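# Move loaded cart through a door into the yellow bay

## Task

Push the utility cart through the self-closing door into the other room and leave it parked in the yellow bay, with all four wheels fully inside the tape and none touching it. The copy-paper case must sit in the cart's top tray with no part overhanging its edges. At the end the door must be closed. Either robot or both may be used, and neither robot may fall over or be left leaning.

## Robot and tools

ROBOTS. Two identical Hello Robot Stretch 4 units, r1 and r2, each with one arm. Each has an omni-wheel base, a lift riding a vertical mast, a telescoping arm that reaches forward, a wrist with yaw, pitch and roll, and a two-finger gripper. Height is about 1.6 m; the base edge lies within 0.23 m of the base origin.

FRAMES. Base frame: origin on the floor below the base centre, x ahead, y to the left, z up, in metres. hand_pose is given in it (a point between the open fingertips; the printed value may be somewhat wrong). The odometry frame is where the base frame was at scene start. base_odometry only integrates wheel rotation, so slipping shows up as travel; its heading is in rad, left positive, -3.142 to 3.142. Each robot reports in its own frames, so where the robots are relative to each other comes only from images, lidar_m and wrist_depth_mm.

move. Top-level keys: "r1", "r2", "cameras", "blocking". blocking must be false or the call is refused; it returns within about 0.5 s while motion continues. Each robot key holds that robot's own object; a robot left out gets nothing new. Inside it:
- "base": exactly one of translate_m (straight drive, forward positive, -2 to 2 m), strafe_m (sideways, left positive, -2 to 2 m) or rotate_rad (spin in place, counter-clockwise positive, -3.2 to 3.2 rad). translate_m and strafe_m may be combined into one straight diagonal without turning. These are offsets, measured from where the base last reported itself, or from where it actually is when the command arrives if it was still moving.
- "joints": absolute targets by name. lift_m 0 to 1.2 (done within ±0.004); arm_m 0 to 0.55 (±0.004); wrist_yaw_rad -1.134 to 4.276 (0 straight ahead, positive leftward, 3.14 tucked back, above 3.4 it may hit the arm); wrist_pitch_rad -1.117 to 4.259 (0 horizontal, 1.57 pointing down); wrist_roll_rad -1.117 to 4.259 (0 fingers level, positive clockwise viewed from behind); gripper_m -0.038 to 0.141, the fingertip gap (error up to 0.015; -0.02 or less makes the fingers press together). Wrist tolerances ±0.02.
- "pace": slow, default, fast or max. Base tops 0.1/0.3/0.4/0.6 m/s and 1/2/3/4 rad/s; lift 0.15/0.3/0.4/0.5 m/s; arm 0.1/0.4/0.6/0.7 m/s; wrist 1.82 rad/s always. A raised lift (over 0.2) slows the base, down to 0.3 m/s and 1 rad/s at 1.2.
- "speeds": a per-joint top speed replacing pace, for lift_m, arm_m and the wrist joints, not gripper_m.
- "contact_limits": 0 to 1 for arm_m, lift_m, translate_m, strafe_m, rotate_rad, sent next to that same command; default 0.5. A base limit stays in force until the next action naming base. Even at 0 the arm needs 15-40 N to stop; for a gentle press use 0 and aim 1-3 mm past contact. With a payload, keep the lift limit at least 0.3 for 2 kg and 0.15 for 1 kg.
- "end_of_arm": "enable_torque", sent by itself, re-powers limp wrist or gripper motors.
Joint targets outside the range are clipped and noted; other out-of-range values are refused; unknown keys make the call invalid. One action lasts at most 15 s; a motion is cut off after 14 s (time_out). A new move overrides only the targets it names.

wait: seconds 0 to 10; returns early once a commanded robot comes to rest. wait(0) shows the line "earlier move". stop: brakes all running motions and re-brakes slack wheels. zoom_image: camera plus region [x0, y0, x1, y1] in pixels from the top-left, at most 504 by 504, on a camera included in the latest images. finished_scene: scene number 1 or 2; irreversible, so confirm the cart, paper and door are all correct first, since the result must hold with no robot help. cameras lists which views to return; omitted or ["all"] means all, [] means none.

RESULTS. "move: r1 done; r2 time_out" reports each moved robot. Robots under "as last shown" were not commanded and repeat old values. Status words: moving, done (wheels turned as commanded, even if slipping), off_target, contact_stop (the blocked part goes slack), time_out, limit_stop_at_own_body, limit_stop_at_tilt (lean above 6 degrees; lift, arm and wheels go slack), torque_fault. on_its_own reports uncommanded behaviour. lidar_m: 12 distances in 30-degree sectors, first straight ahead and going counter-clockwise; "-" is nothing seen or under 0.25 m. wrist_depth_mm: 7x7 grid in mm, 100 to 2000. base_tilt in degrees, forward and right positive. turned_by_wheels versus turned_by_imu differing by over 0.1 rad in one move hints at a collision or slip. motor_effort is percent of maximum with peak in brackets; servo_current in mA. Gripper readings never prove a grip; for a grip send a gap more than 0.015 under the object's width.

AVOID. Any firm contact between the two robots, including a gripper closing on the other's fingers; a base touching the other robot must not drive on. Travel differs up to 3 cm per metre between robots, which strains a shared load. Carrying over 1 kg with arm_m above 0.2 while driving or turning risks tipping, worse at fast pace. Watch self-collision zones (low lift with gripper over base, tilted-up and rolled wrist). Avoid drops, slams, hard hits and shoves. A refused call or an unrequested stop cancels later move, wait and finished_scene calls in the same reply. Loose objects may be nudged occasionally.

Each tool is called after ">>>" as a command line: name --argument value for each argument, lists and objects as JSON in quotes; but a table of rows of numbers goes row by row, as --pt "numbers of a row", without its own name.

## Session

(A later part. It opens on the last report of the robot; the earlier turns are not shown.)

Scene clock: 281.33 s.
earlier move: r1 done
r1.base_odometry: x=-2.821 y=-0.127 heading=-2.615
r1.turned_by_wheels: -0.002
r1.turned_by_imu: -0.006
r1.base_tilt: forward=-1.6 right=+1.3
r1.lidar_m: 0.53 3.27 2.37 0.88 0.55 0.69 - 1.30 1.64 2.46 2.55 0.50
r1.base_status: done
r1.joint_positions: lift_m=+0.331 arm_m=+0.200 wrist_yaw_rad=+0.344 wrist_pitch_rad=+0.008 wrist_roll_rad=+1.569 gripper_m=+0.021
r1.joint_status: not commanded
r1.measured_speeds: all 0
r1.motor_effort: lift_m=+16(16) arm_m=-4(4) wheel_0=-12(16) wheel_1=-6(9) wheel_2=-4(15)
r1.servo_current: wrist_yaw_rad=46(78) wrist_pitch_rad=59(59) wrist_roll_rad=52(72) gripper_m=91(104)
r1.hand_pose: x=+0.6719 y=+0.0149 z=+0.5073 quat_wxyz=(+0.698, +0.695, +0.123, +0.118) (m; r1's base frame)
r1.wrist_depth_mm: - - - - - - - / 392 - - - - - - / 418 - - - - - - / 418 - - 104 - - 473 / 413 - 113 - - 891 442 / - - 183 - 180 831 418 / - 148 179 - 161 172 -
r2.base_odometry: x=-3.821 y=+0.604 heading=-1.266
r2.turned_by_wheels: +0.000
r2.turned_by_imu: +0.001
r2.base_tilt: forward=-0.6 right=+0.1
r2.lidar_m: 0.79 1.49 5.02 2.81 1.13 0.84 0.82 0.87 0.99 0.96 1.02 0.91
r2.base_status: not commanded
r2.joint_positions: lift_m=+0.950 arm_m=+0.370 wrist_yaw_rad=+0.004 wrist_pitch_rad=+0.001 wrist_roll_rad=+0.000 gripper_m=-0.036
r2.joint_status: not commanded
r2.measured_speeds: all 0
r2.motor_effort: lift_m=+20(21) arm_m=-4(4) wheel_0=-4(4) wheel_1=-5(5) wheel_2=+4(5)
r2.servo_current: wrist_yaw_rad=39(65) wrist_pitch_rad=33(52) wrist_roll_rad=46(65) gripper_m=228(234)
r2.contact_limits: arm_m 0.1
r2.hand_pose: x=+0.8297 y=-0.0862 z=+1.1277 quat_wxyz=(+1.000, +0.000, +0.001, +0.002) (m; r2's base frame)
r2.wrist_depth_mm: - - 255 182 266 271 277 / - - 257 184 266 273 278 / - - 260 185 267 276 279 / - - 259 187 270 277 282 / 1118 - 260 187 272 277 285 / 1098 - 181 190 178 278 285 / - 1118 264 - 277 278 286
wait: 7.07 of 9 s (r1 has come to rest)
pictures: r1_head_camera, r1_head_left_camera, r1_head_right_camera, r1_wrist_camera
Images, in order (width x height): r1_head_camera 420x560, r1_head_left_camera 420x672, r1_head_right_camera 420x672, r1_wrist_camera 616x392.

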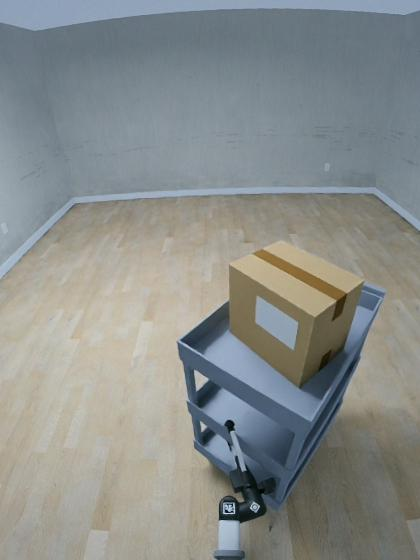

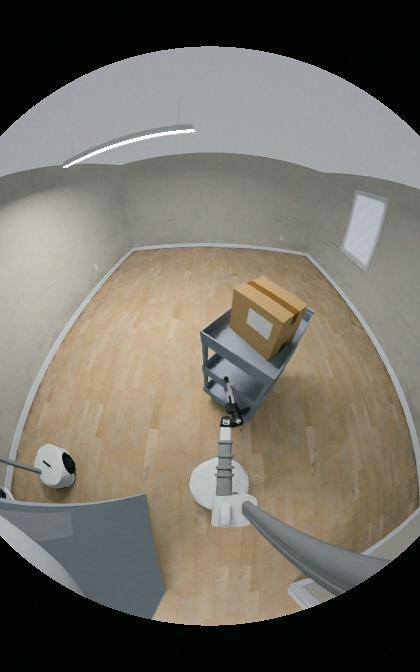

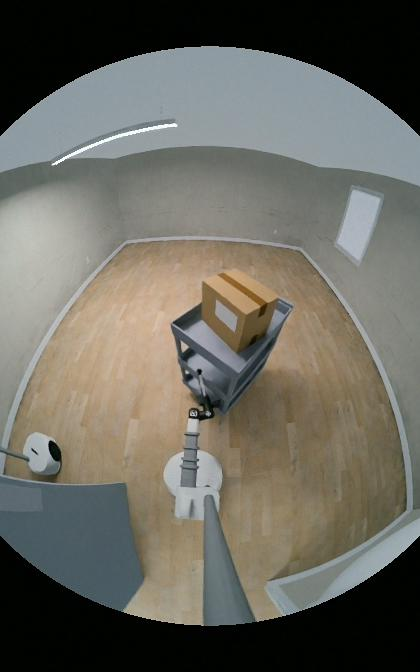

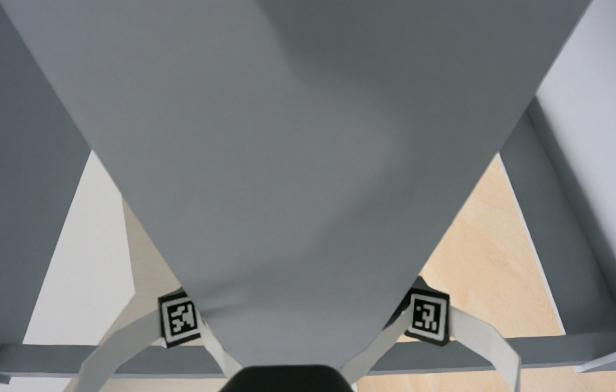

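>>> move --r1 '{"base":{"translate_m":-0.22,"strafe_m":0.11},"pace":"slow"}' --blocking false --cameras '[]'

>>> wait --seconds 5 --cameras '[]'

>>> move --r1 '{"base":{"strafe_m":-0.17},"pace":"slow"}' --blocking false --cameras '[]'

>>> wait --seconds 5 --cameras '["r1_wrist_camera","r1_head_camera","r1_head_left_camera"]'

Scene clock: 295.97 s.
move: r1 moving
r1.base_odometry: x=-2.807 y=-0.127 heading=-2.617
r1.turned_by_wheels: -0.002
r1.turned_by_imu: -0.002
r1.base_tilt: forward=-1.5 right=+1.3
r1.lidar_m: 0.54 3.27 2.36 0.85 0.53 0.67 - 1.29 1.63 2.48 2.55 0.53
r1.base_status: translate_m moving; strafe_m moving
r1.joint_positions: lift_m=+0.331 arm_m=+0.200 wrist_yaw_rad=+0.343 wrist_pitch_rad=+0.008 wrist_roll_rad=+1.569 gripper_m=+0.021
r1.joint_status: not commanded
r1.measured_speeds: translate_m=-0.048 strafe_m=+0.024 rotate_rad=-0.004 lift_m=+0.000 arm_m=+0.000 wrist_yaw_rad=-0.005 wrist_pitch_rad=+0.000 wrist_roll_rad=+0.000
r1.motor_effort: lift_m=+15(16) arm_m=-4(4) wheel_0=-17(17) wheel_1=-7(8) wheel_2=+2(3)
r1.servo_current: wrist_yaw_rad=59(65) wrist_pitch_rad=52(59) wrist_roll_rad=46(59) gripper_m=85(91)
r1.hand_pose: x=+0.6719 y=+0.0146 z=+0.5073 quat_wxyz=(+0.698, +0.695, +0.123, +0.118) (m; r1's base frame)
r1.wrist_depth_mm: - - - - - - - / 394 - - - - - - / 436 - - - - - - / 413 - 105 107 - - 477 / 415 - - - - 904 442 / - - 185 - 180 854 418 / - 148 180 - 161 172 -
r2: as last shown
r2.turned_by_imu: +0.000
r2.lidar_m: 0.80 1.49 4.98 2.82 1.16 0.83 0.82 0.87 0.99 0.94 1.00 0.93
r2.motor_effort: lift_m=+20(20) arm_m=-4(4) wheel_0=-4(4) wheel_1=-5(5) wheel_2=+4(4)
r2.servo_current: wrist_yaw_rad=46(59) wrist_pitch_rad=46(46) wrist_roll_rad=52(52) gripper_m=221(228)
r2.contact_limits: arm_m 0.1
r2.wrist_depth_mm: - - 256 182 266 271 277 / - - 256 183 267 273 278 / - - 258 184 268 274 279 / - - 260 187 270 277 282 / 1118 - 262 188 272 277 283 / 1118 - 181 190 178 278 285 / 1499 155 264 - 277 281 287
pictures: none
No camera images: "cameras" was empty.

Scene clock: 299.10 s.
earlier move: r1 done
r1.base_odometry: x=-2.576 y=-0.112 heading=-2.617
r1.turned_by_wheels: +0.000
r1.turned_by_imu: -0.004
r1.base_tilt: forward=-1.6 right=+1.2
r1.lidar_m: 0.49 3.14 2.26 0.39 0.39 0.51 0.94 1.17 1.32 2.59 2.69 0.46
r1.base_status: done
r1.joint_positions: lift_m=+0.331 arm_m=+0.200 wrist_yaw_rad=+0.337 wrist_pitch_rad=+0.008 wrist_roll_rad=+1.569 gripper_m=+0.021
r1.joint_status: not commanded
r1.measured_speeds: all 0
r1.motor_effort: lift_m=+15(16) arm_m=-3(4) wheel_0=-15(23) wheel_1=-8(12) wheel_2=-6(7)
r1.servo_current: wrist_yaw_rad=72(111) wrist_pitch_rad=52(59) wrist_roll_rad=33(65) gripper_m=85(91)
r1.hand_pose: x=+0.6720 y=+0.0130 z=+0.5073 quat_wxyz=(+0.698, +0.696, +0.121, +0.116) (m; r1's base frame)
r1.wrist_depth_mm: - - - - - - - / - - - - - - - / - - - - - - - / - - - - - - - / 392 - - - - - - / - - 148 - 180 171 676 / - - - - 1430 1098 676
r2.base_odometry: x=-3.821 y=+0.604 heading=-1.266
r2.turned_by_wheels: +0.000
r2.turned_by_imu: +0.000
r2.base_tilt: forward=-0.6 right=+0.1
r2.lidar_m: 0.80 1.43 4.99 2.81 1.14 0.86 0.82 0.88 0.98 0.94 1.01 0.92
r2.base_status: not commanded
r2.joint_positions: lift_m=+0.950 arm_m=+0.370 wrist_yaw_rad=+0.004 wrist_pitch_rad=+0.001 wrist_roll_rad=+0.000 gripper_m=-0.036
r2.joint_status: not commanded
r2.measured_speeds: all 0
r2.motor_effort: lift_m=+20(21) arm_m=-3(4) wheel_0=-4(4) wheel_1=-4(5) wheel_2=+4(5)
r2.servo_current: wrist_yaw_rad=46(65) wrist_pitch_rad=39(52) wrist_roll_rad=39(65) gripper_m=221(228)
r2.contact_limits: arm_m 0.1
r2.hand_pose: x=+0.8297 y=-0.0862 z=+1.1277 quat_wxyz=(+1.000, +0.000, +0.001, +0.002) (m; r2's base frame)
r2.wrist_depth_mm: - - 255 182 265 273 277 / - - 257 183 267 272 278 / - - 258 185 268 274 279 / - - 259 187 271 276 282 / 960 - 260 188 272 277 283 / 960 991 181 190 178 279 285 / - 132 264 - 278 279 287
wait: 3.13 of 5 s (r1 has come to rest)
pictures: none
No camera images: "cameras" was empty.

Scene clock: 299.60 s.
move: r1 moving
r1.base_odometry: x=-2.583 y=-0.100 heading=-2.618
r1.turned_by_wheels: -0.001
r1.turned_by_imu: +0.000
r1.base_tilt: forward=-1.6 right=+1.3
r1.lidar_m: 0.48 3.20 2.26 0.41 0.39 0.51 3.99 1.17 1.34 2.57 2.65 0.47
r1.base_status: strafe_m moving
r1.joint_positions: lift_m=+0.331 arm_m=+0.200 wrist_yaw_rad=+0.337 wrist_pitch_rad=+0.008 wrist_roll_rad=+1.569 gripper_m=+0.021
r1.joint_status: not commanded
r1.measured_speeds: translate_m=+0.001 strafe_m=-0.056 rotate_rad=+0.003 lift_m=+0.000 arm_m=+0.000 wrist_yaw_rad=+0.000 wrist_pitch_rad=+0.000 wrist_roll_rad=+0.000
r1.motor_effort: lift_m=+15(16) arm_m=-2(3) wheel_0=+7(12) wheel_1=-8(12) wheel_2=-5(7)
r1.servo_current: wrist_yaw_rad=65(91) wrist_pitch_rad=59(59) wrist_roll_rad=46(59) gripper_m=85(91)
r1.hand_pose: x=+0.6720 y=+0.0130 z=+0.5073 quat_wxyz=(+0.698, +0.696, +0.121, +0.116) (m; r1's base frame)
r1.wrist_depth_mm: - - - - - - - / - - - - - - - / - - - - - - - / - - - - - - - / 394 - - - - - - / - - 143 - 179 170 707 / - - - - 1397 1078 676
r2: as last shown
r2.lidar_m: 0.79 1.45 4.99 2.80 1.13 0.84 0.81 0.87 0.99 0.94 1.00 0.91
r2.motor_effort: lift_m=+20(20) arm_m=-4(4) wheel_0=-4(4) wheel_1=-5(5) wheel_2=+5(5)
r2.servo_current: wrist_yaw_rad=33(59) wrist_pitch_rad=39(46) wrist_roll_rad=46(52) gripper_m=228(228)
r2.contact_limits: arm_m 0.1
r2.wrist_depth_mm: - - 256 182 265 271 277 / - - 257 183 267 274 279 / - - 259 185 268 276 281 / - - 259 187 270 276 282 / 960 - 262 188 272 277 283 / 946 1008 181 191 178 278 283 / - 132 264 - 276 279 286
pictures: none
No camera images: "cameras" was empty.

Scene clock: 301.97 s.
earlier move: r1 done
r1.base_odometry: x=-2.661 y=+0.035 heading=-2.616
r1.turned_by_wheels: +0.001
r1.turned_by_imu: +0.002
r1.base_tilt: forward=-1.6 right=+1.3
r1.lidar_m: 0.51 3.42 2.40 0.55 0.57 0.71 4.01 1.05 1.32 2.43 2.48 0.50
r1.base_status: done
r1.joint_positions: lift_m=+0.331 arm_m=+0.200 wrist_yaw_rad=+0.357 wrist_pitch_rad=+0.008 wrist_roll_rad=+1.569 gripper_m=+0.021
r1.joint_status: not commanded
r1.measured_speeds: all 0
r1.motor_effort: lift_m=+15(16) arm_m=+4(4) wheel_0=+10(20) wheel_1=+0(12) wheel_2=+1(7)
r1.servo_current: wrist_yaw_rad=39(91) wrist_pitch_rad=52(59) wrist_roll_rad=39(72) gripper_m=78(91)
r1.hand_pose: x=+0.6716 y=+0.0190 z=+0.5073 quat_wxyz=(+0.697, +0.695, +0.128, +0.123) (m; r1's base frame)
r1.wrist_depth_mm: - - - - - - - / - - - - - - - / - - - - - - - / - - - - - - - / 413 - - - - - 424 / - - 115 - - 854 732 / - 157 152 - 171 171 -
r2.base_odometry: x=-3.821 y=+0.604 heading=-1.266
r2.turned_by_wheels: +0.000
r2.turned_by_imu: +0.000
r2.base_tilt: forward=-0.6 right=+0.1
r2.lidar_m: 0.81 1.52 4.98 2.81 1.13 0.85 0.81 0.86 0.98 0.93 1.01 0.91
r2.base_status: not commanded
r2.joint_positions: lift_m=+0.950 arm_m=+0.370 wrist_yaw_rad=+0.004 wrist_pitch_rad=+0.001 wrist_roll_rad=+0.000 gripper_m=-0.036
r2.joint_status: not commanded
r2.measured_speeds: all 0
r2.motor_effort: lift_m=+20(20) arm_m=-4(4) wheel_0=-4(4) wheel_1=-4(5) wheel_2=+4(5)
r2.servo_current: wrist_yaw_rad=46(65) wrist_pitch_rad=33(46) wrist_roll_rad=46(59) gripper_m=221(228)
r2.contact_limits: arm_m 0.1
r2.hand_pose: x=+0.8297 y=-0.0862 z=+1.1277 quat_wxyz=(+1.000, +0.000, +0.001, +0.002) (m; r2's base frame)
r2.wrist_depth_mm: - - 255 182 265 271 276 / - - 258 183 267 273 278 / - - 258 184 270 274 279 / - - 260 187 270 277 282 / 1025 1138 262 188 272 279 283 / 1008 976 181 190 177 278 285 / - 139 265 - 277 278 287
wait: 2.37 of 5 s (r1 has come to rest)
pictures: r1_head_camera, r1_head_left_camera, r1_wrist_camera
Images, in order (width x height): r1_head_camera 420x560, r1_head_left_camera 420x672, r1_wrist_camera 616x392.

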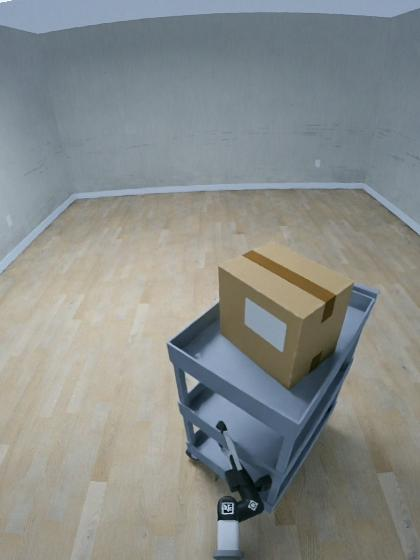

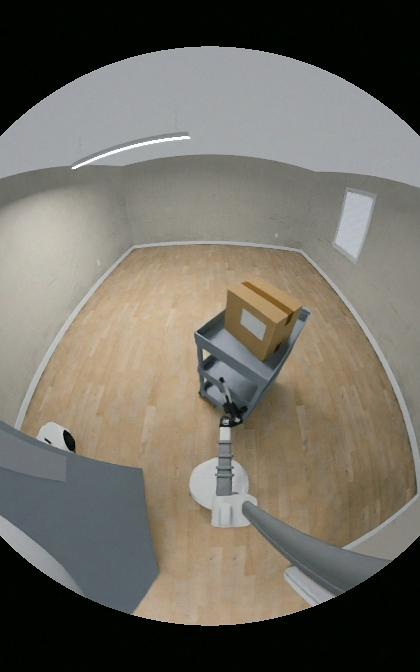

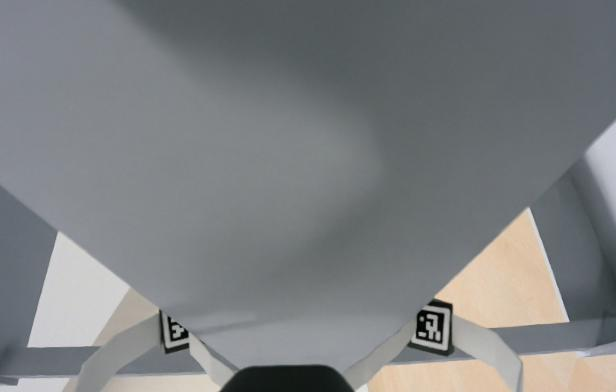

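>>> move --r1 '{"joints":{"wrist_yaw_rad":-0.3},"speeds":{"wrist_yaw_rad":0.4}}' --blocking false --cameras '[]'

>>> wait --seconds 4 --cameras '["r1_wrist_camera","r1_head_camera","r1_head_left_camera"]'

Scene clock: 308.10 s.
move: r1 moving
r1.base_odometry: x=-2.661 y=+0.035 heading=-2.615
r1.turned_by_wheels: +0.001
r1.turned_by_imu: +0.000
r1.base_tilt: forward=-1.6 right=+1.3
r1.lidar_m: 0.55 3.37 2.42 0.55 0.55 0.68 4.01 1.07 1.35 2.39 2.48 0.51
r1.base_status: not commanded
r1.joint_positions: lift_m=+0.331 arm_m=+0.200 wrist_yaw_rad=+0.205 wrist_pitch_rad=+0.008 wrist_roll_rad=+1.570 gripper_m=+0.021
r1.joint_status: wrist_yaw_rad moving
r1.measured_speeds: translate_m=+0.000 strafe_m=+0.000 rotate_rad=+0.000 lift_m=+0.000 arm_m=+0.000 wrist_yaw_rad=-0.525 wrist_pitch_rad=+0.000 wrist_roll_rad=+0.001
r1.motor_effort: lift_m=+15(16) arm_m=+4(4) wheel_0=+13(13) wheel_1=+3(3) wheel_2=+3(3)
r1.servo_current: wrist_yaw_rad=241(377) wrist_pitch_rad=46(59) wrist_roll_rad=59(59) gripper_m=85(85)
r1.hand_pose: x=+0.6710 y=-0.0269 z=+0.5073 quat_wxyz=(+0.704, +0.703, +0.075, +0.070) (m; r1's base frame)
r1.wrist_depth_mm: - - - - - - - / - - - - - - - / 418 - - - - - - / 418 - - - - - 480 / 410 - 106 108 - 904 449 / 407 - - - - 854 418 / - 164 153 - 153 168 -
r2: as last shown
r2.lidar_m: 0.80 1.56 4.96 2.80 1.14 0.87 0.81 0.88 0.99 0.96 1.00 0.92
r2.motor_effort: lift_m=+20(20) arm_m=-3(4) wheel_0=-4(4) wheel_1=-4(5) wheel_2=+4(5)
r2.servo_current: wrist_yaw_rad=52(59) wrist_pitch_rad=46(46) wrist_roll_rad=46(52) gripper_m=215(228)
r2.contact_limits: arm_m 0.1
r2.wrist_depth_mm: - - 256 182 265 272 276 / - - 256 183 267 273 278 / - - 258 185 268 276 281 / - - 260 187 270 277 282 / 1042 1160 262 188 272 279 282 / 1025 1118 181 190 178 278 283 / - 138 264 - 276 279 286
pictures: none
No camera images: "cameras" was empty.

Scene clock: 309.70 s.
earlier move: r1 done
r1.base_odometry: x=-2.661 y=+0.035 heading=-2.617
r1.turned_by_wheels: -0.001
r1.turned_by_imu: -0.002
r1.base_tilt: forward=-1.6 right=+1.3
r1.lidar_m: 0.60 3.34 2.43 0.55 0.57 0.64 4.00 1.10 1.34 2.41 2.48 0.57
r1.base_status: not commanded
r1.joint_positions: lift_m=+0.331 arm_m=+0.200 wrist_yaw_rad=-0.297 wrist_pitch_rad=+0.008 wrist_roll_rad=+1.570 gripper_m=+0.021
r1.joint_status: all done
r1.measured_speeds: all 0
r1.motor_effort: lift_m=+16(16) arm_m=-4(4) wheel_0=+2(13) wheel_1=+0(3) wheel_2=+1(4)
r1.servo_current: wrist_yaw_rad=39(377) wrist_pitch_rad=52(59) wrist_roll_rad=52(65) gripper_m=85(85)
r1.hand_pose: x=+0.6210 y=-0.1681 z=+0.5072 quat_wxyz=(+0.699, +0.699, -0.102, -0.107) (m; r1's base frame)
r1.wrist_depth_mm: 424 - - - - 1098 455 / 452 627 - - - - 477 / 445 621 - - - - 480 / 442 621 - - - - 492 / 439 603 - - - - 477 / 433 559 184 - 185 172 473 / 413 158 - - 173 1008 459
r2.base_odometry: x=-3.821 y=+0.604 heading=-1.266
r2.turned_by_wheels: +0.000
r2.turned_by_imu: +0.000
r2.base_tilt: forward=-0.6 right=+0.1
r2.lidar_m: 0.79 1.63 5.00 2.83 1.14 0.84 0.83 0.89 0.98 0.95 1.01 0.93
r2.base_status: not commanded
r2.joint_positions: lift_m=+0.950 arm_m=+0.370 wrist_yaw_rad=+0.004 wrist_pitch_rad=+0.001 wrist_roll_rad=+0.000 gripper_m=-0.036
r2.joint_status: not commanded
r2.measured_speeds: all 0
r2.motor_effort: lift_m=+20(20) arm_m=-4(4) wheel_0=-4(4) wheel_1=-5(5) wheel_2=+4(5)
r2.servo_current: wrist_yaw_rad=52(59) wrist_pitch_rad=39(46) wrist_roll_rad=39(59) gripper_m=221(228)
r2.contact_limits: arm_m 0.1
r2.hand_pose: x=+0.8297 y=-0.0862 z=+1.1277 quat_wxyz=(+1.000, +0.000, +0.001, +0.002) (m; r2's base frame)
r2.wrist_depth_mm: - - 255 183 266 271 276 / - - 257 183 267 273 278 / - - 259 185 268 276 281 / - - 260 187 271 276 282 / 1138 1229 263 188 271 279 282 / 1138 1182 181 190 178 278 285 / 1366 132 263 - 276 278 287
wait: 1.60 of 4 s (r1 has come to rest)
pictures: r1_head_camera, r1_head_left_camera, r1_wrist_camera
Images, in order (width x height): r1_head_camera 420x560, r1_head_left_camera 420x672, r1_wrist_camera 616x392.

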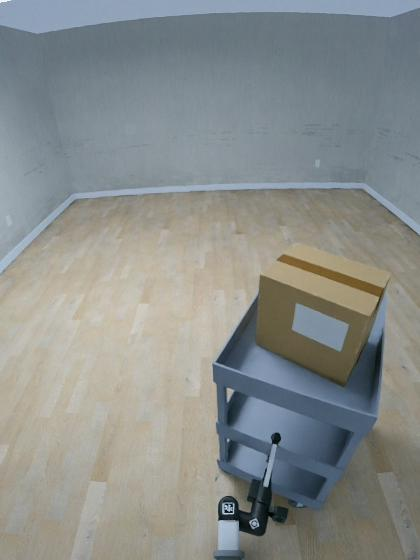

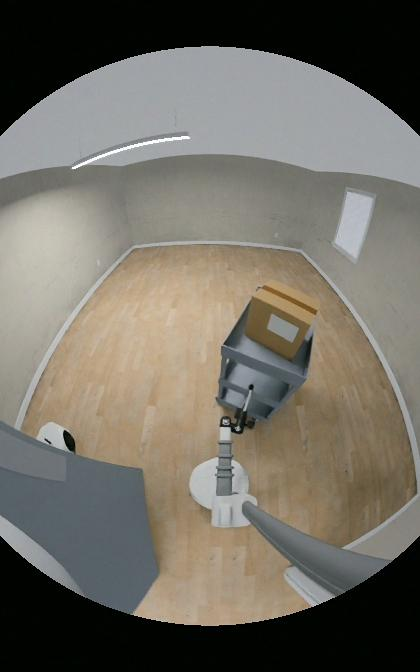

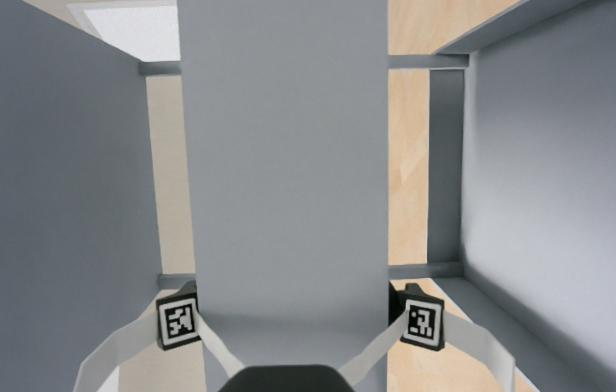

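>>> move --r1 '{"base":{"translate_m":-0.5,"strafe_m":0.14},"pace":"slow"}' --blocking false --cameras '[]'

>>> wait --seconds 8 --cameras '["r1_wrist_camera","r1_head_camera","r1_head_left_camera","r1_head_right_camera"]'

Scene clock: 320.90 s.
move: r1 moving
r1.base_odometry: x=-2.649 y=+0.038 heading=-2.618
r1.turned_by_wheels: -0.001
r1.turned_by_imu: -0.001
r1.base_tilt: forward=-1.6 right=+1.3
r1.lidar_m: 0.58 3.39 2.42 0.56 0.56 0.67 4.00 1.07 1.31 2.42 2.49 0.56
r1.base_status: translate_m moving; strafe_m moving
r1.joint_positions: lift_m=+0.331 arm_m=+0.200 wrist_yaw_rad=-0.297 wrist_pitch_rad=+0.008 wrist_roll_rad=+1.570 gripper_m=+0.021
r1.joint_status: not commanded
r1.measured_speeds: translate_m=-0.049 strafe_m=+0.014 rotate_rad=+0.000 lift_m=+0.000 arm_m=+0.000 wrist_yaw_rad=+0.000 wrist_pitch_rad=+0.000 wrist_roll_rad=+0.000
r1.motor_effort: lift_m=+16(16) arm_m=-4(4) wheel_0=-11(12) wheel_1=-5(7) wheel_2=+9(9)
r1.servo_current: wrist_yaw_rad=46(65) wrist_pitch_rad=46(59) wrist_roll_rad=26(59) gripper_m=85(85)
r1.hand_pose: x=+0.6210 y=-0.1681 z=+0.5072 quat_wxyz=(+0.699, +0.699, -0.102, -0.107) (m; r1's base frame)
r1.wrist_depth_mm: 424 - - - - 1098 455 / 449 627 - - - - 480 / 449 615 - - - - 480 / 442 615 - - - - 496 / 436 603 - - - - 473 / 415 564 184 - 185 172 473 / 410 157 - - 167 1042 477
r2: as last shown
r2.base_tilt: forward=-0.5 right=+0.1
r2.lidar_m: 0.81 1.61 4.98 2.83 1.14 0.86 0.81 0.87 0.99 0.93 1.01 0.94
r2.motor_effort: lift_m=+20(20) arm_m=-4(4) wheel_0=-4(4) wheel_1=-5(5) wheel_2=+4(4)
r2.servo_current: wrist_yaw_rad=46(59) wrist_pitch_rad=39(46) wrist_roll_rad=39(65) gripper_m=228(228)
r2.contact_limits: arm_m 0.1
r2.wrist_depth_mm: - - 255 182 265 271 277 / - - 257 183 268 273 277 / - - 258 185 268 276 279 / - - 260 187 270 277 281 / 1118 1229 260 188 271 278 283 / 1138 1138 181 190 178 279 285 / 1366 132 263 - 277 278 287
pictures: none
No camera images: "cameras" was empty.

Scene clock: 326.83 s.
earlier move: r1 done
r1.base_odometry: x=-2.158 y=+0.164 heading=-2.618
r1.turned_by_wheels: +0.000
r1.turned_by_imu: -0.004
r1.base_tilt: forward=-1.6 right=+1.3
r1.lidar_m: 0.58 0.63 0.37 0.31 0.33 0.40 3.42 3.49 0.83 1.63 2.66 0.58
r1.base_status: done
r1.joint_positions: lift_m=+0.331 arm_m=+0.200 wrist_yaw_rad=-0.302 wrist_pitch_rad=+0.008 wrist_roll_rad=+1.570 gripper_m=+0.021
r1.joint_status: not commanded
r1.measured_speeds: all 0
r1.motor_effort: lift_m=+16(16) arm_m=-4(4) wheel_0=-10(16) wheel_1=-4(9) wheel_2=-2(9)
r1.servo_current: wrist_yaw_rad=46(72) wrist_pitch_rad=52(65) wrist_roll_rad=65(65) gripper_m=78(91)
r1.hand_pose: x=+0.6202 y=-0.1692 z=+0.5072 quat_wxyz=(+0.699, +0.699, -0.104, -0.109) (m; r1's base frame)
r1.wrist_depth_mm: - - - - 1430 960 - / 424 - - - 1464 1118 462 / 442 627 - - - - 488 / 445 615 - - 1499 - 496 / 439 609 - - 1499 - 473 / 433 554 187 - 183 - 477 / 407 150 185 - 173 603 469
r2.base_odometry: x=-3.821 y=+0.604 heading=-1.266
r2.turned_by_wheels: +0.000
r2.turned_by_imu: +0.001
r2.base_tilt: forward=-0.6 right=+0.1
r2.lidar_m: 0.77 1.52 4.98 2.79 1.14 0.85 0.83 0.85 0.97 0.96 1.02 0.93
r2.base_status: not commanded
r2.joint_positions: lift_m=+0.950 arm_m=+0.370 wrist_yaw_rad=+0.004 wrist_pitch_rad=+0.001 wrist_roll_rad=+0.000 gripper_m=-0.036
r2.joint_status: not commanded
r2.measured_speeds: all 0
r2.motor_effort: lift_m=+20(20) arm_m=-4(4) wheel_0=-3(4) wheel_1=-5(5) wheel_2=+4(5)
r2.servo_current: wrist_yaw_rad=52(65) wrist_pitch_rad=46(52) wrist_roll_rad=46(65) gripper_m=228(228)
r2.contact_limits: arm_m 0.1
r2.hand_pose: x=+0.8297 y=-0.0862 z=+1.1277 quat_wxyz=(+1.000, +0.000, +0.001, +0.002) (m; r2's base frame)
r2.wrist_depth_mm: - - 254 182 266 272 277 / - - 257 183 267 273 279 / - - 259 185 268 274 279 / - - 260 187 270 277 283 / - - 263 189 272 278 285 / - 946 181 190 177 278 285 / - 147 263 - 278 278 289
wait: 5.93 of 8 s (r1 has come to rest)
pictures: r1_head_camera, r1_head_left_camera, r1_head_right_camera, r1_wrist_camera
Images, in order (width x height): r1_head_camera 420x560, r1_head_left_camera 420x672, r1_head_right_camera 420x672, r1_wrist_camera 616x392.

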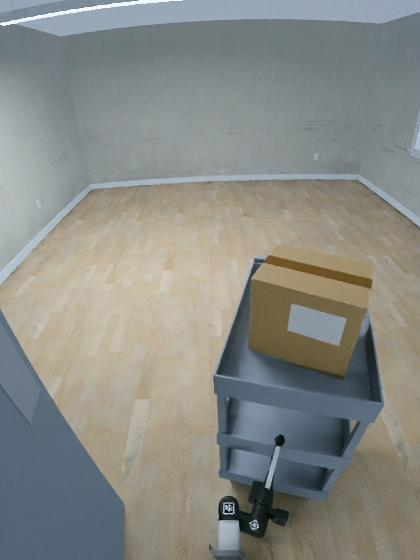

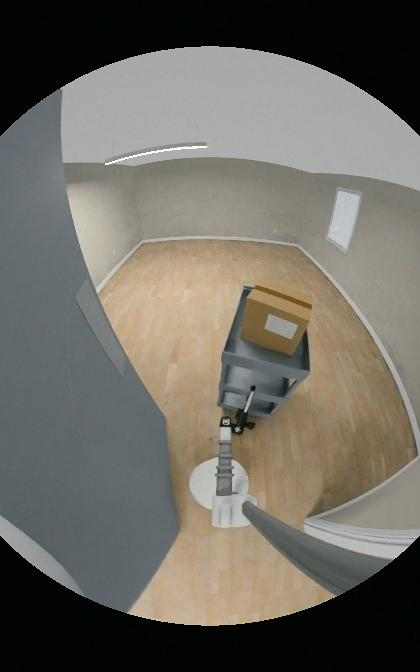

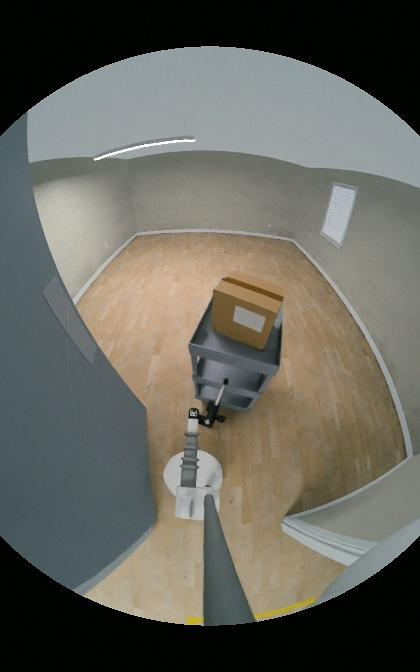

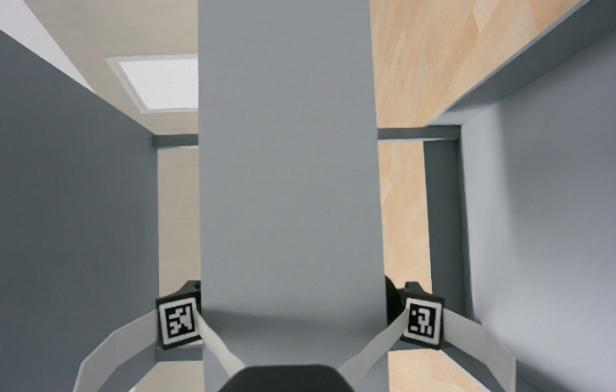

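>>> move --r1 '{"base":{"translate_m":-0.6,"strafe_m":-0.03},"pace":"slow"}' --blocking false --cameras '[]'

>>> wait --seconds 9 --cameras '["r1_head_camera","r1_head_left_camera","r1_head_right_camera"]'

Scene clock: 334.30 s.
move: r1 moving
r1.base_odometry: x=-2.148 y=+0.170 heading=-2.619
r1.turned_by_wheels: -0.001
r1.turned_by_imu: -0.001
r1.base_tilt: forward=-1.5 right=+1.3
r1.lidar_m: 0.58 0.64 0.38 0.32 0.32 0.38 3.43 3.50 0.81 1.60 2.65 0.57
r1.base_status: translate_m moving; strafe_m moving
r1.joint_positions: lift_m=+0.331 arm_m=+0.200 wrist_yaw_rad=-0.302 wrist_pitch_rad=+0.008 wrist_roll_rad=+1.570 gripper_m=+0.021
r1.joint_status: not commanded
r1.measured_speeds: translate_m=-0.050 strafe_m=-0.002 rotate_rad=+0.000 lift_m=+0.000 arm_m=+0.000 wrist_yaw_rad=+0.000 wrist_pitch_rad=+0.000 wrist_roll_rad=+0.000
r1.motor_effort: lift_m=+16(16) arm_m=-3(4) wheel_0=-7(13) wheel_1=-6(9) wheel_2=+5(6)
r1.servo_current: wrist_yaw_rad=39(59) wrist_pitch_rad=52(59) wrist_roll_rad=46(59) gripper_m=72(85)
r1.hand_pose: x=+0.6202 y=-0.1692 z=+0.5072 quat_wxyz=(+0.699, +0.699, -0.104, -0.109) (m; r1's base frame)
r1.wrist_depth_mm: - - - - 1430 960 - / 427 - - - 1430 1118 462 / 449 621 - - - - 492 / 442 615 - - 1499 - 492 / 439 603 - - 1537 - 473 / 430 559 187 - 183 - 473 / 407 150 186 - 167 621 473
r2: as last shown
r2.turned_by_imu: +0.000
r2.lidar_m: 0.77 1.52 4.97 2.81 1.17 0.86 0.83 0.87 0.98 0.94 1.02 0.91
r2.motor_effort: lift_m=+20(20) arm_m=-4(4) wheel_0=-4(4) wheel_1=-5(5) wheel_2=+4(5)
r2.servo_current: wrist_yaw_rad=52(52) wrist_pitch_rad=33(46) wrist_roll_rad=46(59) gripper_m=228(228)
r2.contact_limits: arm_m 0.1
r2.wrist_depth_mm: - - 256 182 266 271 277 / - - 256 184 267 273 278 / - - 258 185 268 274 279 / - - 260 187 271 276 282 / - - 262 187 273 278 282 / - 946 181 190 178 278 285 / - 147 263 - 278 279 287
pictures: none
No camera images: "cameras" was empty.

Scene clock: 341.10 s.
earlier move: r1 done
r1.base_odometry: x=-1.654 y=+0.490 heading=-2.618
r1.turned_by_wheels: +0.001
r1.turned_by_imu: +0.005
r1.base_tilt: forward=-1.6 right=+1.3
r1.lidar_m: 0.55 0.48 0.28 0.30 2.26 2.91 2.76 2.91 2.68 0.63 2.65 0.58
r1.base_status: done
r1.joint_positions: lift_m=+0.331 arm_m=+0.200 wrist_yaw_rad=-0.293 wrist_pitch_rad=+0.008 wrist_roll_rad=+1.570 gripper_m=+0.021
r1.joint_status: not commanded
r1.measured_speeds: all 0
r1.motor_effort: lift_m=+16(16) arm_m=-4(4) wheel_0=+1(13) wheel_1=-2(9) wheel_2=+6(13)
r1.servo_current: wrist_yaw_rad=59(78) wrist_pitch_rad=52(59) wrist_roll_rad=52(72) gripper_m=72(91)
r1.hand_pose: x=+0.6217 y=-0.1671 z=+0.5072 quat_wxyz=(+0.699, +0.700, -0.101, -0.106) (m; r1's base frame)
r1.wrist_depth_mm: - - - - 1430 960 707 / - - - - 1430 991 - / 430 - - - 1464 1118 484 / 442 609 - - 1464 - 488 / 436 597 - - 1537 - 473 / 433 591 189 - 186 171 473 / 404 158 - - 173 154 473
r2.base_odometry: x=-3.821 y=+0.604 heading=-1.266
r2.turned_by_wheels: +0.000
r2.turned_by_imu: +0.001
r2.base_tilt: forward=-0.6 right=+0.1
r2.lidar_m: 0.78 4.13 4.99 2.80 1.13 0.85 0.81 0.88 0.98 0.94 1.02 0.95
r2.base_status: not commanded
r2.joint_positions: lift_m=+0.950 arm_m=+0.370 wrist_yaw_rad=+0.004 wrist_pitch_rad=+0.001 wrist_roll_rad=+0.000 gripper_m=-0.036
r2.joint_status: not commanded
r2.measured_speeds: all 0
r2.motor_effort: lift_m=+20(20) arm_m=-3(4) wheel_0=-4(4) wheel_1=-4(5) wheel_2=+4(5)
r2.servo_current: wrist_yaw_rad=52(59) wrist_pitch_rad=39(46) wrist_roll_rad=46(65) gripper_m=215(228)
r2.contact_limits: arm_m 0.1
r2.hand_pose: x=+0.8297 y=-0.0862 z=+1.1277 quat_wxyz=(+1.000, +0.000, +0.001, +0.002) (m; r2's base frame)
r2.wrist_depth_mm: - - 255 182 265 270 277 / - - 258 183 267 274 278 / - - 258 185 268 273 279 / - - 260 186 270 277 282 / - - 262 188 272 278 283 / - - 181 190 178 278 283 / - - 264 - 276 278 287
wait: 6.80 of 9 s (r1 has come to rest)
pictures: r1_head_camera, r1_head_left_camera, r1_head_right_camera
Images, in order (width x height): r1_head_camera 420x560, r1_head_left_camera 420x672, r1_head_right_camera 420x672.

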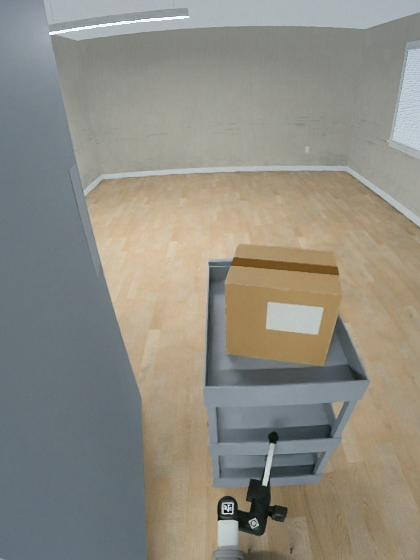

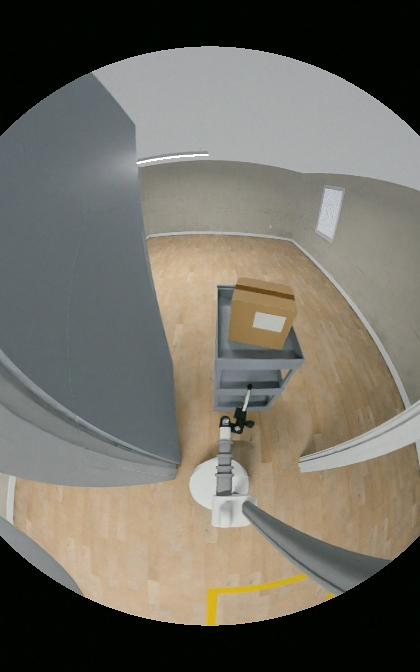

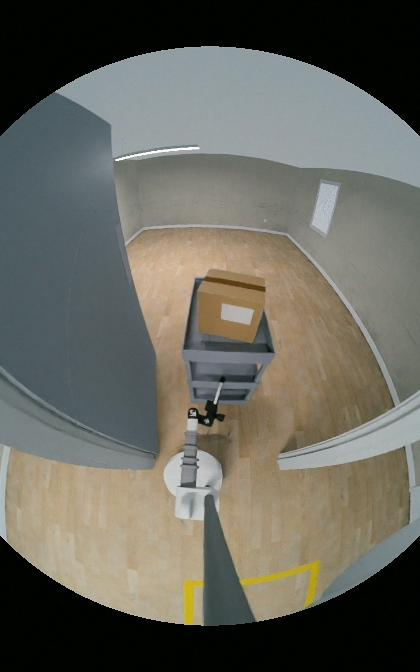

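>>> move --r1 '{"base":{"translate_m":-0.7},"pace":"slow"}' --blocking false --cameras '[]'

>>> wait --seconds 9 --cameras '["r1_head_camera","r1_head_left_camera","r1_head_right_camera"]'

Scene clock: 349.87 s.
move: r1 moving
r1.base_odometry: x=-1.643 y=+0.496 heading=-2.617
r1.turned_by_wheels: +0.000
r1.turned_by_imu: +0.000
r1.base_tilt: forward=-1.5 right=+1.3
r1.lidar_m: 0.56 0.44 0.30 0.30 2.26 2.90 2.79 2.88 2.67 0.64 2.64 0.59
r1.base_status: translate_m moving
r1.joint_positions: lift_m=+0.331 arm_m=+0.200 wrist_yaw_rad=-0.293 wrist_pitch_rad=+0.008 wrist_roll_rad=+1.570 gripper_m=+0.021
r1.joint_status: not commanded
r1.measured_speeds: translate_m=-0.049 strafe_m=+0.000 rotate_rad=+0.000 lift_m=+0.000 arm_m=+0.000 wrist_yaw_rad=+0.000 wrist_pitch_rad=+0.000 wrist_roll_rad=+0.000
r1.motor_effort: lift_m=+16(16) arm_m=-4(4) wheel_0=-2(5) wheel_1=-5(6) wheel_2=+12(13)
r1.servo_current: wrist_yaw_rad=59(85) wrist_pitch_rad=46(59) wrist_roll_rad=46(65) gripper_m=85(85)
r1.hand_pose: x=+0.6217 y=-0.1671 z=+0.5072 quat_wxyz=(+0.699, +0.700, -0.101, -0.106) (m; r1's base frame)
r1.wrist_depth_mm: - - - - 1430 960 715 / - - - - 1576 991 - / 424 - - - 1464 1160 488 / 439 615 - - 1464 - 492 / 442 603 - - 1499 - 473 / 433 559 187 - 185 171 473 / 410 157 - - 173 154 477
r2: as last shown
r2.turned_by_imu: +0.000
r2.base_tilt: forward=-0.5 right=+0.1
r2.lidar_m: 0.78 4.13 4.97 2.81 1.12 0.83 0.81 0.87 0.97 0.95 1.00 0.93
r2.motor_effort: lift_m=+20(20) arm_m=-4(4) wheel_0=-3(4) wheel_1=-5(5) wheel_2=+4(5)
r2.servo_current: wrist_yaw_rad=59(59) wrist_pitch_rad=39(46) wrist_roll_rad=65(65) gripper_m=221(228)
r2.contact_limits: arm_m 0.1
r2.wrist_depth_mm: - - 256 183 266 271 277 / - - 257 183 267 273 279 / - - 258 185 268 274 281 / - - 259 186 271 277 281 / - - 262 189 271 277 283 / - - 181 190 179 278 283 / - - 264 - 276 278 286
pictures: none
No camera images: "cameras" was empty.

Scene clock: 357.63 s.
earlier move: r1 done
r1.base_odometry: x=-1.048 y=+0.840 heading=-2.617
r1.turned_by_wheels: +0.000
r1.turned_by_imu: +0.000
r1.base_tilt: forward=-1.6 right=+1.3
r1.lidar_m: 0.51 0.75 1.00 2.15 2.24 2.19 2.08 2.16 2.67 2.55 0.99 0.61
r1.base_status: done
r1.joint_positions: lift_m=+0.331 arm_m=+0.200 wrist_yaw_rad=-0.293 wrist_pitch_rad=+0.008 wrist_roll_rad=+1.570 gripper_m=+0.021
r1.joint_status: not commanded
r1.measured_speeds: all 0
r1.motor_effort: lift_m=+16(16) arm_m=-3(4) wheel_0=-2(8) wheel_1=-1(7) wheel_2=+4(13)
r1.servo_current: wrist_yaw_rad=59(85) wrist_pitch_rad=46(65) wrist_roll_rad=59(72) gripper_m=85(91)
r1.hand_pose: x=+0.6217 y=-0.1671 z=+0.5072 quat_wxyz=(+0.699, +0.700, -0.101, -0.106) (m; r1's base frame)
r1.wrist_depth_mm: - - - - 1397 798 621 / 324 - - - 1336 854 342 / 442 - - - 1661 1008 - / 421 - - - 1499 1160 469 / 439 647 - - 1499 - 477 / 410 591 187 - 187 - 477 / 404 173 - - 162 715 477
r2.base_odometry: x=-3.821 y=+0.604 heading=-1.266
r2.turned_by_wheels: +0.000
r2.turned_by_imu: +0.001
r2.base_tilt: forward=-0.6 right=+0.1
r2.lidar_m: 0.78 4.15 4.97 2.81 1.14 0.84 0.81 0.87 0.98 0.96 1.00 0.92
r2.base_status: not commanded
r2.joint_positions: lift_m=+0.950 arm_m=+0.370 wrist_yaw_rad=+0.004 wrist_pitch_rad=+0.001 wrist_roll_rad=+0.000 gripper_m=-0.036
r2.joint_status: not commanded
r2.measured_speeds: all 0
r2.motor_effort: lift_m=+20(20) arm_m=-4(4) wheel_0=-4(4) wheel_1=-5(5) wheel_2=+4(5)
r2.servo_current: wrist_yaw_rad=39(72) wrist_pitch_rad=39(52) wrist_roll_rad=52(65) gripper_m=215(228)
r2.contact_limits: arm_m 0.1
r2.hand_pose: x=+0.8297 y=-0.0862 z=+1.1277 quat_wxyz=(+1.000, +0.000, +0.001, +0.002) (m; r2's base frame)
r2.wrist_depth_mm: - - 255 183 265 272 276 / - - 257 183 267 273 278 / - - 258 185 267 274 279 / - - 259 186 271 277 281 / - - 263 189 272 278 283 / - - 181 190 177 279 287 / - - 265 - 276 278 287
wait: 7.77 of 9 s (r1 has come to rest)
pictures: r1_head_camera, r1_head_left_camera, r1_head_right_camera
Images, in order (width x height): r1_head_camera 420x560, r1_head_left_camera 420x672, r1_head_right_camera 420x672.

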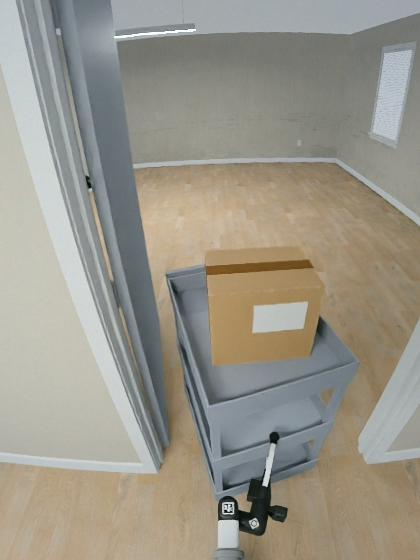

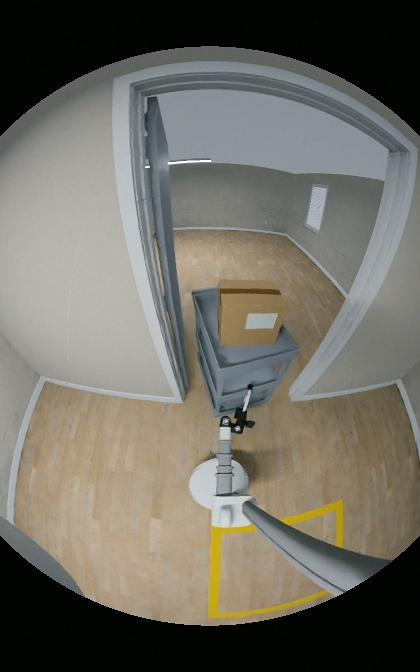

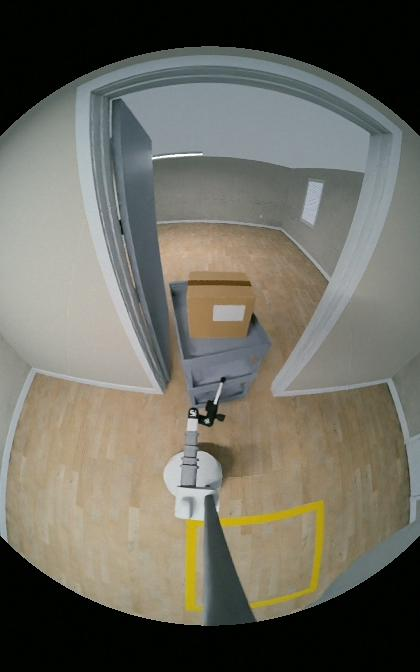

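>>> move --r1 '{"base":{"translate_m":-0.4,"strafe_m":0.04},"pace":"slow"}' --blocking false --cameras '[]'

>>> wait --seconds 7 --cameras '["r1_head_camera","r1_head_left_camera"]'

Scene clock: 364.67 s.
move: r1 moving
r1.base_odometry: x=-1.036 y=+0.845 heading=-2.618
r1.turned_by_wheels: +0.000
r1.turned_by_imu: -0.001
r1.base_tilt: forward=-1.6 right=+1.3
r1.lidar_m: 0.51 0.77 0.97 2.15 2.24 2.19 2.06 2.15 2.69 2.55 0.99 0.60
r1.base_status: translate_m moving; strafe_m moving
r1.joint_positions: lift_m=+0.331 arm_m=+0.200 wrist_yaw_rad=-0.293 wrist_pitch_rad=+0.008 wrist_roll_rad=+1.570 gripper_m=+0.021
r1.joint_status: not commanded
r1.measured_speeds: translate_m=-0.048 strafe_m=+0.005 rotate_rad=+0.000 lift_m=+0.000 arm_m=+0.000 wrist_yaw_rad=+0.000 wrist_pitch_rad=+0.000 wrist_roll_rad=+0.000
r1.motor_effort: lift_m=+16(16) arm_m=-4(4) wheel_0=-8(8) wheel_1=-2(5) wheel_2=+8(10)
r1.servo_current: wrist_yaw_rad=46(72) wrist_pitch_rad=46(52) wrist_roll_rad=39(65) gripper_m=85(85)
r1.hand_pose: x=+0.6217 y=-0.1671 z=+0.5072 quat_wxyz=(+0.699, +0.700, -0.101, -0.106) (m; r1's base frame)
r1.wrist_depth_mm: - - - - 1397 798 615 / 324 - - - 1336 866 343 / 445 - - - 1576 991 - / 421 - - - 1499 1182 477 / 439 647 - - 1537 - 473 / 415 585 189 - 187 - 477 / 404 173 - - 163 715 477
r2: as last shown
r2.turned_by_imu: +0.000
r2.lidar_m: 0.78 4.13 5.00 2.78 1.17 0.85 0.84 0.86 0.98 0.95 1.00 0.92
r2.motor_effort: lift_m=+20(20) arm_m=-4(4) wheel_0=-3(4) wheel_1=-5(5) wheel_2=+4(4)
r2.servo_current: wrist_yaw_rad=59(59) wrist_pitch_rad=39(46) wrist_roll_rad=46(59) gripper_m=221(228)
r2.contact_limits: arm_m 0.1
r2.wrist_depth_mm: - - 255 182 265 271 274 / - - 257 183 267 273 278 / - - 259 185 268 274 279 / - - 259 187 271 276 279 / - - 260 189 272 278 283 / - - 181 190 178 279 285 / - - 264 - 277 279 287
pictures: none
No camera images: "cameras" was empty.

Scene clock: 369.47 s.
earlier move: r1 done
r1.base_odometry: x=-0.682 y=+1.005 heading=-2.618
r1.turned_by_wheels: +0.000
r1.turned_by_imu: -0.001
r1.base_tilt: forward=-1.6 right=+1.3
r1.lidar_m: 0.48 1.11 1.53 2.11 2.22 1.76 1.69 1.75 2.38 2.58 1.59 0.59
r1.base_status: done
r1.joint_positions: lift_m=+0.331 arm_m=+0.200 wrist_yaw_rad=-0.297 wrist_pitch_rad=+0.008 wrist_roll_rad=+1.570 gripper_m=+0.021
r1.joint_status: not commanded
r1.measured_speeds: all 0
r1.motor_effort: lift_m=+16(16) arm_m=-4(4) wheel_0=-3(11) wheel_1=-3(7) wheel_2=+2(10)
r1.servo_current: wrist_yaw_rad=52(72) wrist_pitch_rad=52(59) wrist_roll_rad=39(65) gripper_m=78(91)
r1.hand_pose: x=+0.6210 y=-0.1681 z=+0.5072 quat_wxyz=(+0.699, +0.699, -0.102, -0.107) (m; r1's base frame)
r1.wrist_depth_mm: - - - - 330 334 621 / 325 334 - - 1308 878 342 / 439 - - - 1618 991 - / 418 - - - 1499 1182 473 / 433 640 - - 1537 - 477 / 413 591 186 - 182 166 480 / 424 175 - - - 170 -
r2.base_odometry: x=-3.821 y=+0.604 heading=-1.266
r2.turned_by_wheels: +0.000
r2.turned_by_imu: +0.001
r2.base_tilt: forward=-0.6 right=+0.1
r2.lidar_m: 0.79 4.15 4.99 2.84 1.14 0.87 0.81 0.88 0.99 0.94 1.04 0.93
r2.base_status: not commanded
r2.joint_positions: lift_m=+0.950 arm_m=+0.370 wrist_yaw_rad=+0.004 wrist_pitch_rad=+0.001 wrist_roll_rad=+0.000 gripper_m=-0.036
r2.joint_status: not commanded
r2.measured_speeds: all 0
r2.motor_effort: lift_m=+20(21) arm_m=-4(4) wheel_0=-4(4) wheel_1=-4(5) wheel_2=+4(5)
r2.servo_current: wrist_yaw_rad=52(65) wrist_pitch_rad=39(46) wrist_roll_rad=39(59) gripper_m=221(228)
r2.contact_limits: arm_m 0.1
r2.hand_pose: x=+0.8297 y=-0.0862 z=+1.1277 quat_wxyz=(+1.000, +0.000, +0.001, +0.002) (m; r2's base frame)
r2.wrist_depth_mm: - - 257 182 267 271 276 / - - 257 183 267 273 277 / - - 258 185 268 274 279 / - - 260 187 270 276 281 / - - 262 187 272 277 283 / - - 181 190 178 279 285 / - - 263 - 277 279 287
wait: 4.80 of 7 s (r1 has come to rest)
pictures: r1_head_camera, r1_head_left_camera
Images, in order (width x height): r1_head_camera 420x560, r1_head_left_camera 420x672.

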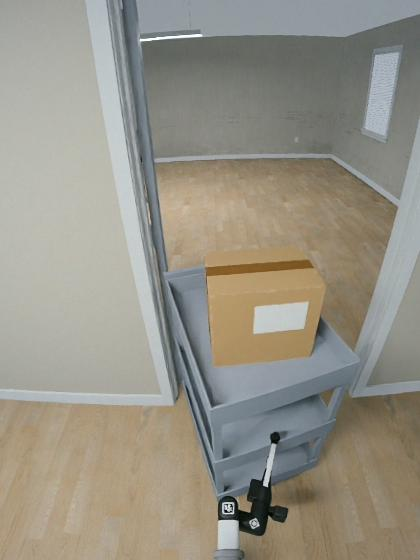

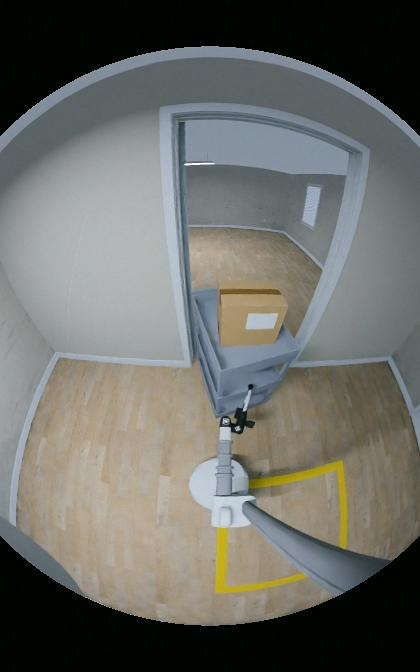

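>>> move --r1 '{"base":{"translate_m":-0.5,"strafe_m":-0.18},"pace":"slow"}' --blocking false --cameras '[]'

>>> wait --seconds 8 --cameras '["r1_head_camera","r1_head_left_camera","r1_wrist_camera"]'

Scene clock: 375.93 s.
move: r1 moving
r1.base_odometry: x=-0.673 y=+1.015 heading=-2.617
r1.turned_by_wheels: +0.000
r1.turned_by_imu: +0.000
r1.base_tilt: forward=-1.5 right=+1.3
r1.lidar_m: 0.50 1.13 1.53 2.10 2.22 1.76 1.68 1.74 2.38 2.58 1.62 0.60
r1.base_status: translate_m moving; strafe_m moving
r1.joint_positions: lift_m=+0.331 arm_m=+0.200 wrist_yaw_rad=-0.297 wrist_pitch_rad=+0.008 wrist_roll_rad=+1.570 gripper_m=+0.021
r1.joint_status: not commanded
r1.measured_speeds: translate_m=-0.049 strafe_m=-0.017 rotate_rad=+0.000 lift_m=+0.000 arm_m=+0.000 wrist_yaw_rad=+0.007 wrist_pitch_rad=+0.000 wrist_roll_rad=+0.000
r1.motor_effort: lift_m=+16(16) arm_m=-4(4) wheel_0=+0(5) wheel_1=-4(8) wheel_2=+10(10)
r1.servo_current: wrist_yaw_rad=46(65) wrist_pitch_rad=52(59) wrist_roll_rad=59(59) gripper_m=78(85)
r1.hand_pose: x=+0.6211 y=-0.1680 z=+0.5072 quat_wxyz=(+0.699, +0.699, -0.102, -0.107) (m; r1's base frame)
r1.wrist_depth_mm: - - 317 - 329 330 615 / 325 - - - 1336 878 342 / 421 - - - 1618 1025 - / 418 - - - 1464 1160 473 / 436 640 - - 1537 - 480 / 413 591 186 - 186 - 477 / 424 163 184 - - 170 -
r2: as last shown
r2.turned_by_imu: +0.000
r2.lidar_m: 0.77 4.13 5.00 2.79 1.14 0.83 0.82 0.87 0.98 0.94 1.01 0.93
r2.motor_effort: lift_m=+20(20) arm_m=-4(4) wheel_0=-4(4) wheel_1=-5(5) wheel_2=+4(5)
r2.servo_current: wrist_yaw_rad=46(59) wrist_pitch_rad=46(46) wrist_roll_rad=52(59) gripper_m=221(228)
r2.contact_limits: arm_m 0.1
r2.wrist_depth_mm: - - 256 182 266 271 276 / - - 256 182 268 272 278 / - - 258 185 268 274 281 / - - 259 187 271 276 281 / - - 260 188 273 277 283 / - - 181 190 178 278 283 / - - 265 - 277 279 287
pictures: none
No camera images: "cameras" was empty.

Scene clock: 381.97 s.
earlier move: r1 done
r1.base_odometry: x=-0.339 y=+1.411 heading=-2.617
r1.turned_by_wheels: +0.000
r1.turned_by_imu: +0.004
r1.base_tilt: forward=-1.5 right=+1.3
r1.lidar_m: 0.47 0.79 2.22 2.28 1.72 1.24 1.19 1.25 1.71 2.38 2.29 0.62
r1.base_status: done
r1.joint_positions: lift_m=+0.331 arm_m=+0.200 wrist_yaw_rad=-0.291 wrist_pitch_rad=+0.008 wrist_roll_rad=+1.570 gripper_m=+0.021
r1.joint_status: not commanded
r1.measured_speeds: all 0
r1.motor_effort: lift_m=+16(16) arm_m=-3(4) wheel_0=+4(8) wheel_1=-2(8) wheel_2=+7(17)
r1.servo_current: wrist_yaw_rad=65(85) wrist_pitch_rad=52(59) wrist_roll_rad=46(72) gripper_m=78(85)
r1.hand_pose: x=+0.6221 y=-0.1664 z=+0.5072 quat_wxyz=(+0.700, +0.700, -0.100, -0.105) (m; r1's base frame)
r1.wrist_depth_mm: - - - - 1430 960 691 / - 349 349 - 359 866 627 / 353 357 - - 366 931 - / 418 - - - 1499 1078 473 / 418 - - - 1499 1205 477 / 410 580 188 - 187 - 480 / 427 171 179 - - 172 477
r2.base_odometry: x=-3.821 y=+0.604 heading=-1.266
r2.turned_by_wheels: +0.000
r2.turned_by_imu: +0.001
r2.base_tilt: forward=-0.6 right=+0.1
r2.lidar_m: 0.80 4.12 4.99 2.77 1.14 0.87 0.82 0.86 0.97 0.95 1.02 0.93
r2.base_status: not commanded
r2.joint_positions: lift_m=+0.950 arm_m=+0.370 wrist_yaw_rad=+0.004 wrist_pitch_rad=+0.001 wrist_roll_rad=+0.000 gripper_m=-0.036
r2.joint_status: not commanded
r2.measured_speeds: all 0
r2.motor_effort: lift_m=+20(20) arm_m=-4(4) wheel_0=-4(4) wheel_1=-5(5) wheel_2=+4(5)
r2.servo_current: wrist_yaw_rad=39(59) wrist_pitch_rad=39(46) wrist_roll_rad=46(65) gripper_m=215(228)
r2.contact_limits: arm_m 0.1
r2.hand_pose: x=+0.8297 y=-0.0862 z=+1.1277 quat_wxyz=(+1.000, +0.000, +0.001, +0.002) (m; r2's base frame)
r2.wrist_depth_mm: - - 255 183 266 271 277 / - - 257 183 267 274 277 / - - 258 185 270 274 279 / - - 259 186 271 276 281 / - - 262 188 272 278 285 / - - 181 190 178 278 286 / - - 265 - 278 278 289
wait: 6.03 of 8 s (r1 has come to rest)
pictures: r1_head_camera, r1_head_left_camera, r1_wrist_camera
Images, in order (width x height): r1_head_camera 420x560, r1_head_left_camera 420x672, r1_wrist_camera 616x392.

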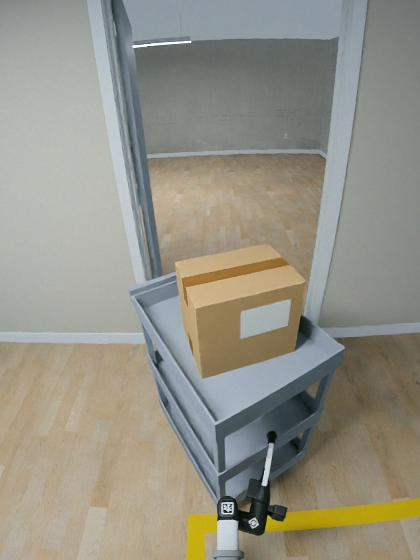

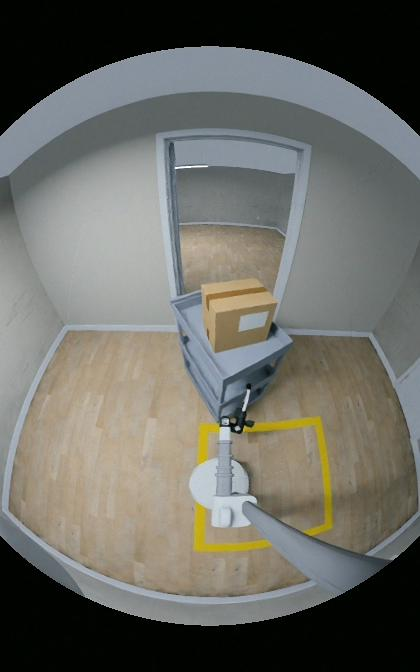

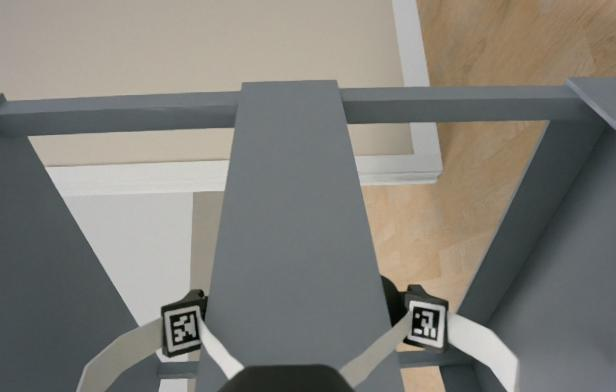

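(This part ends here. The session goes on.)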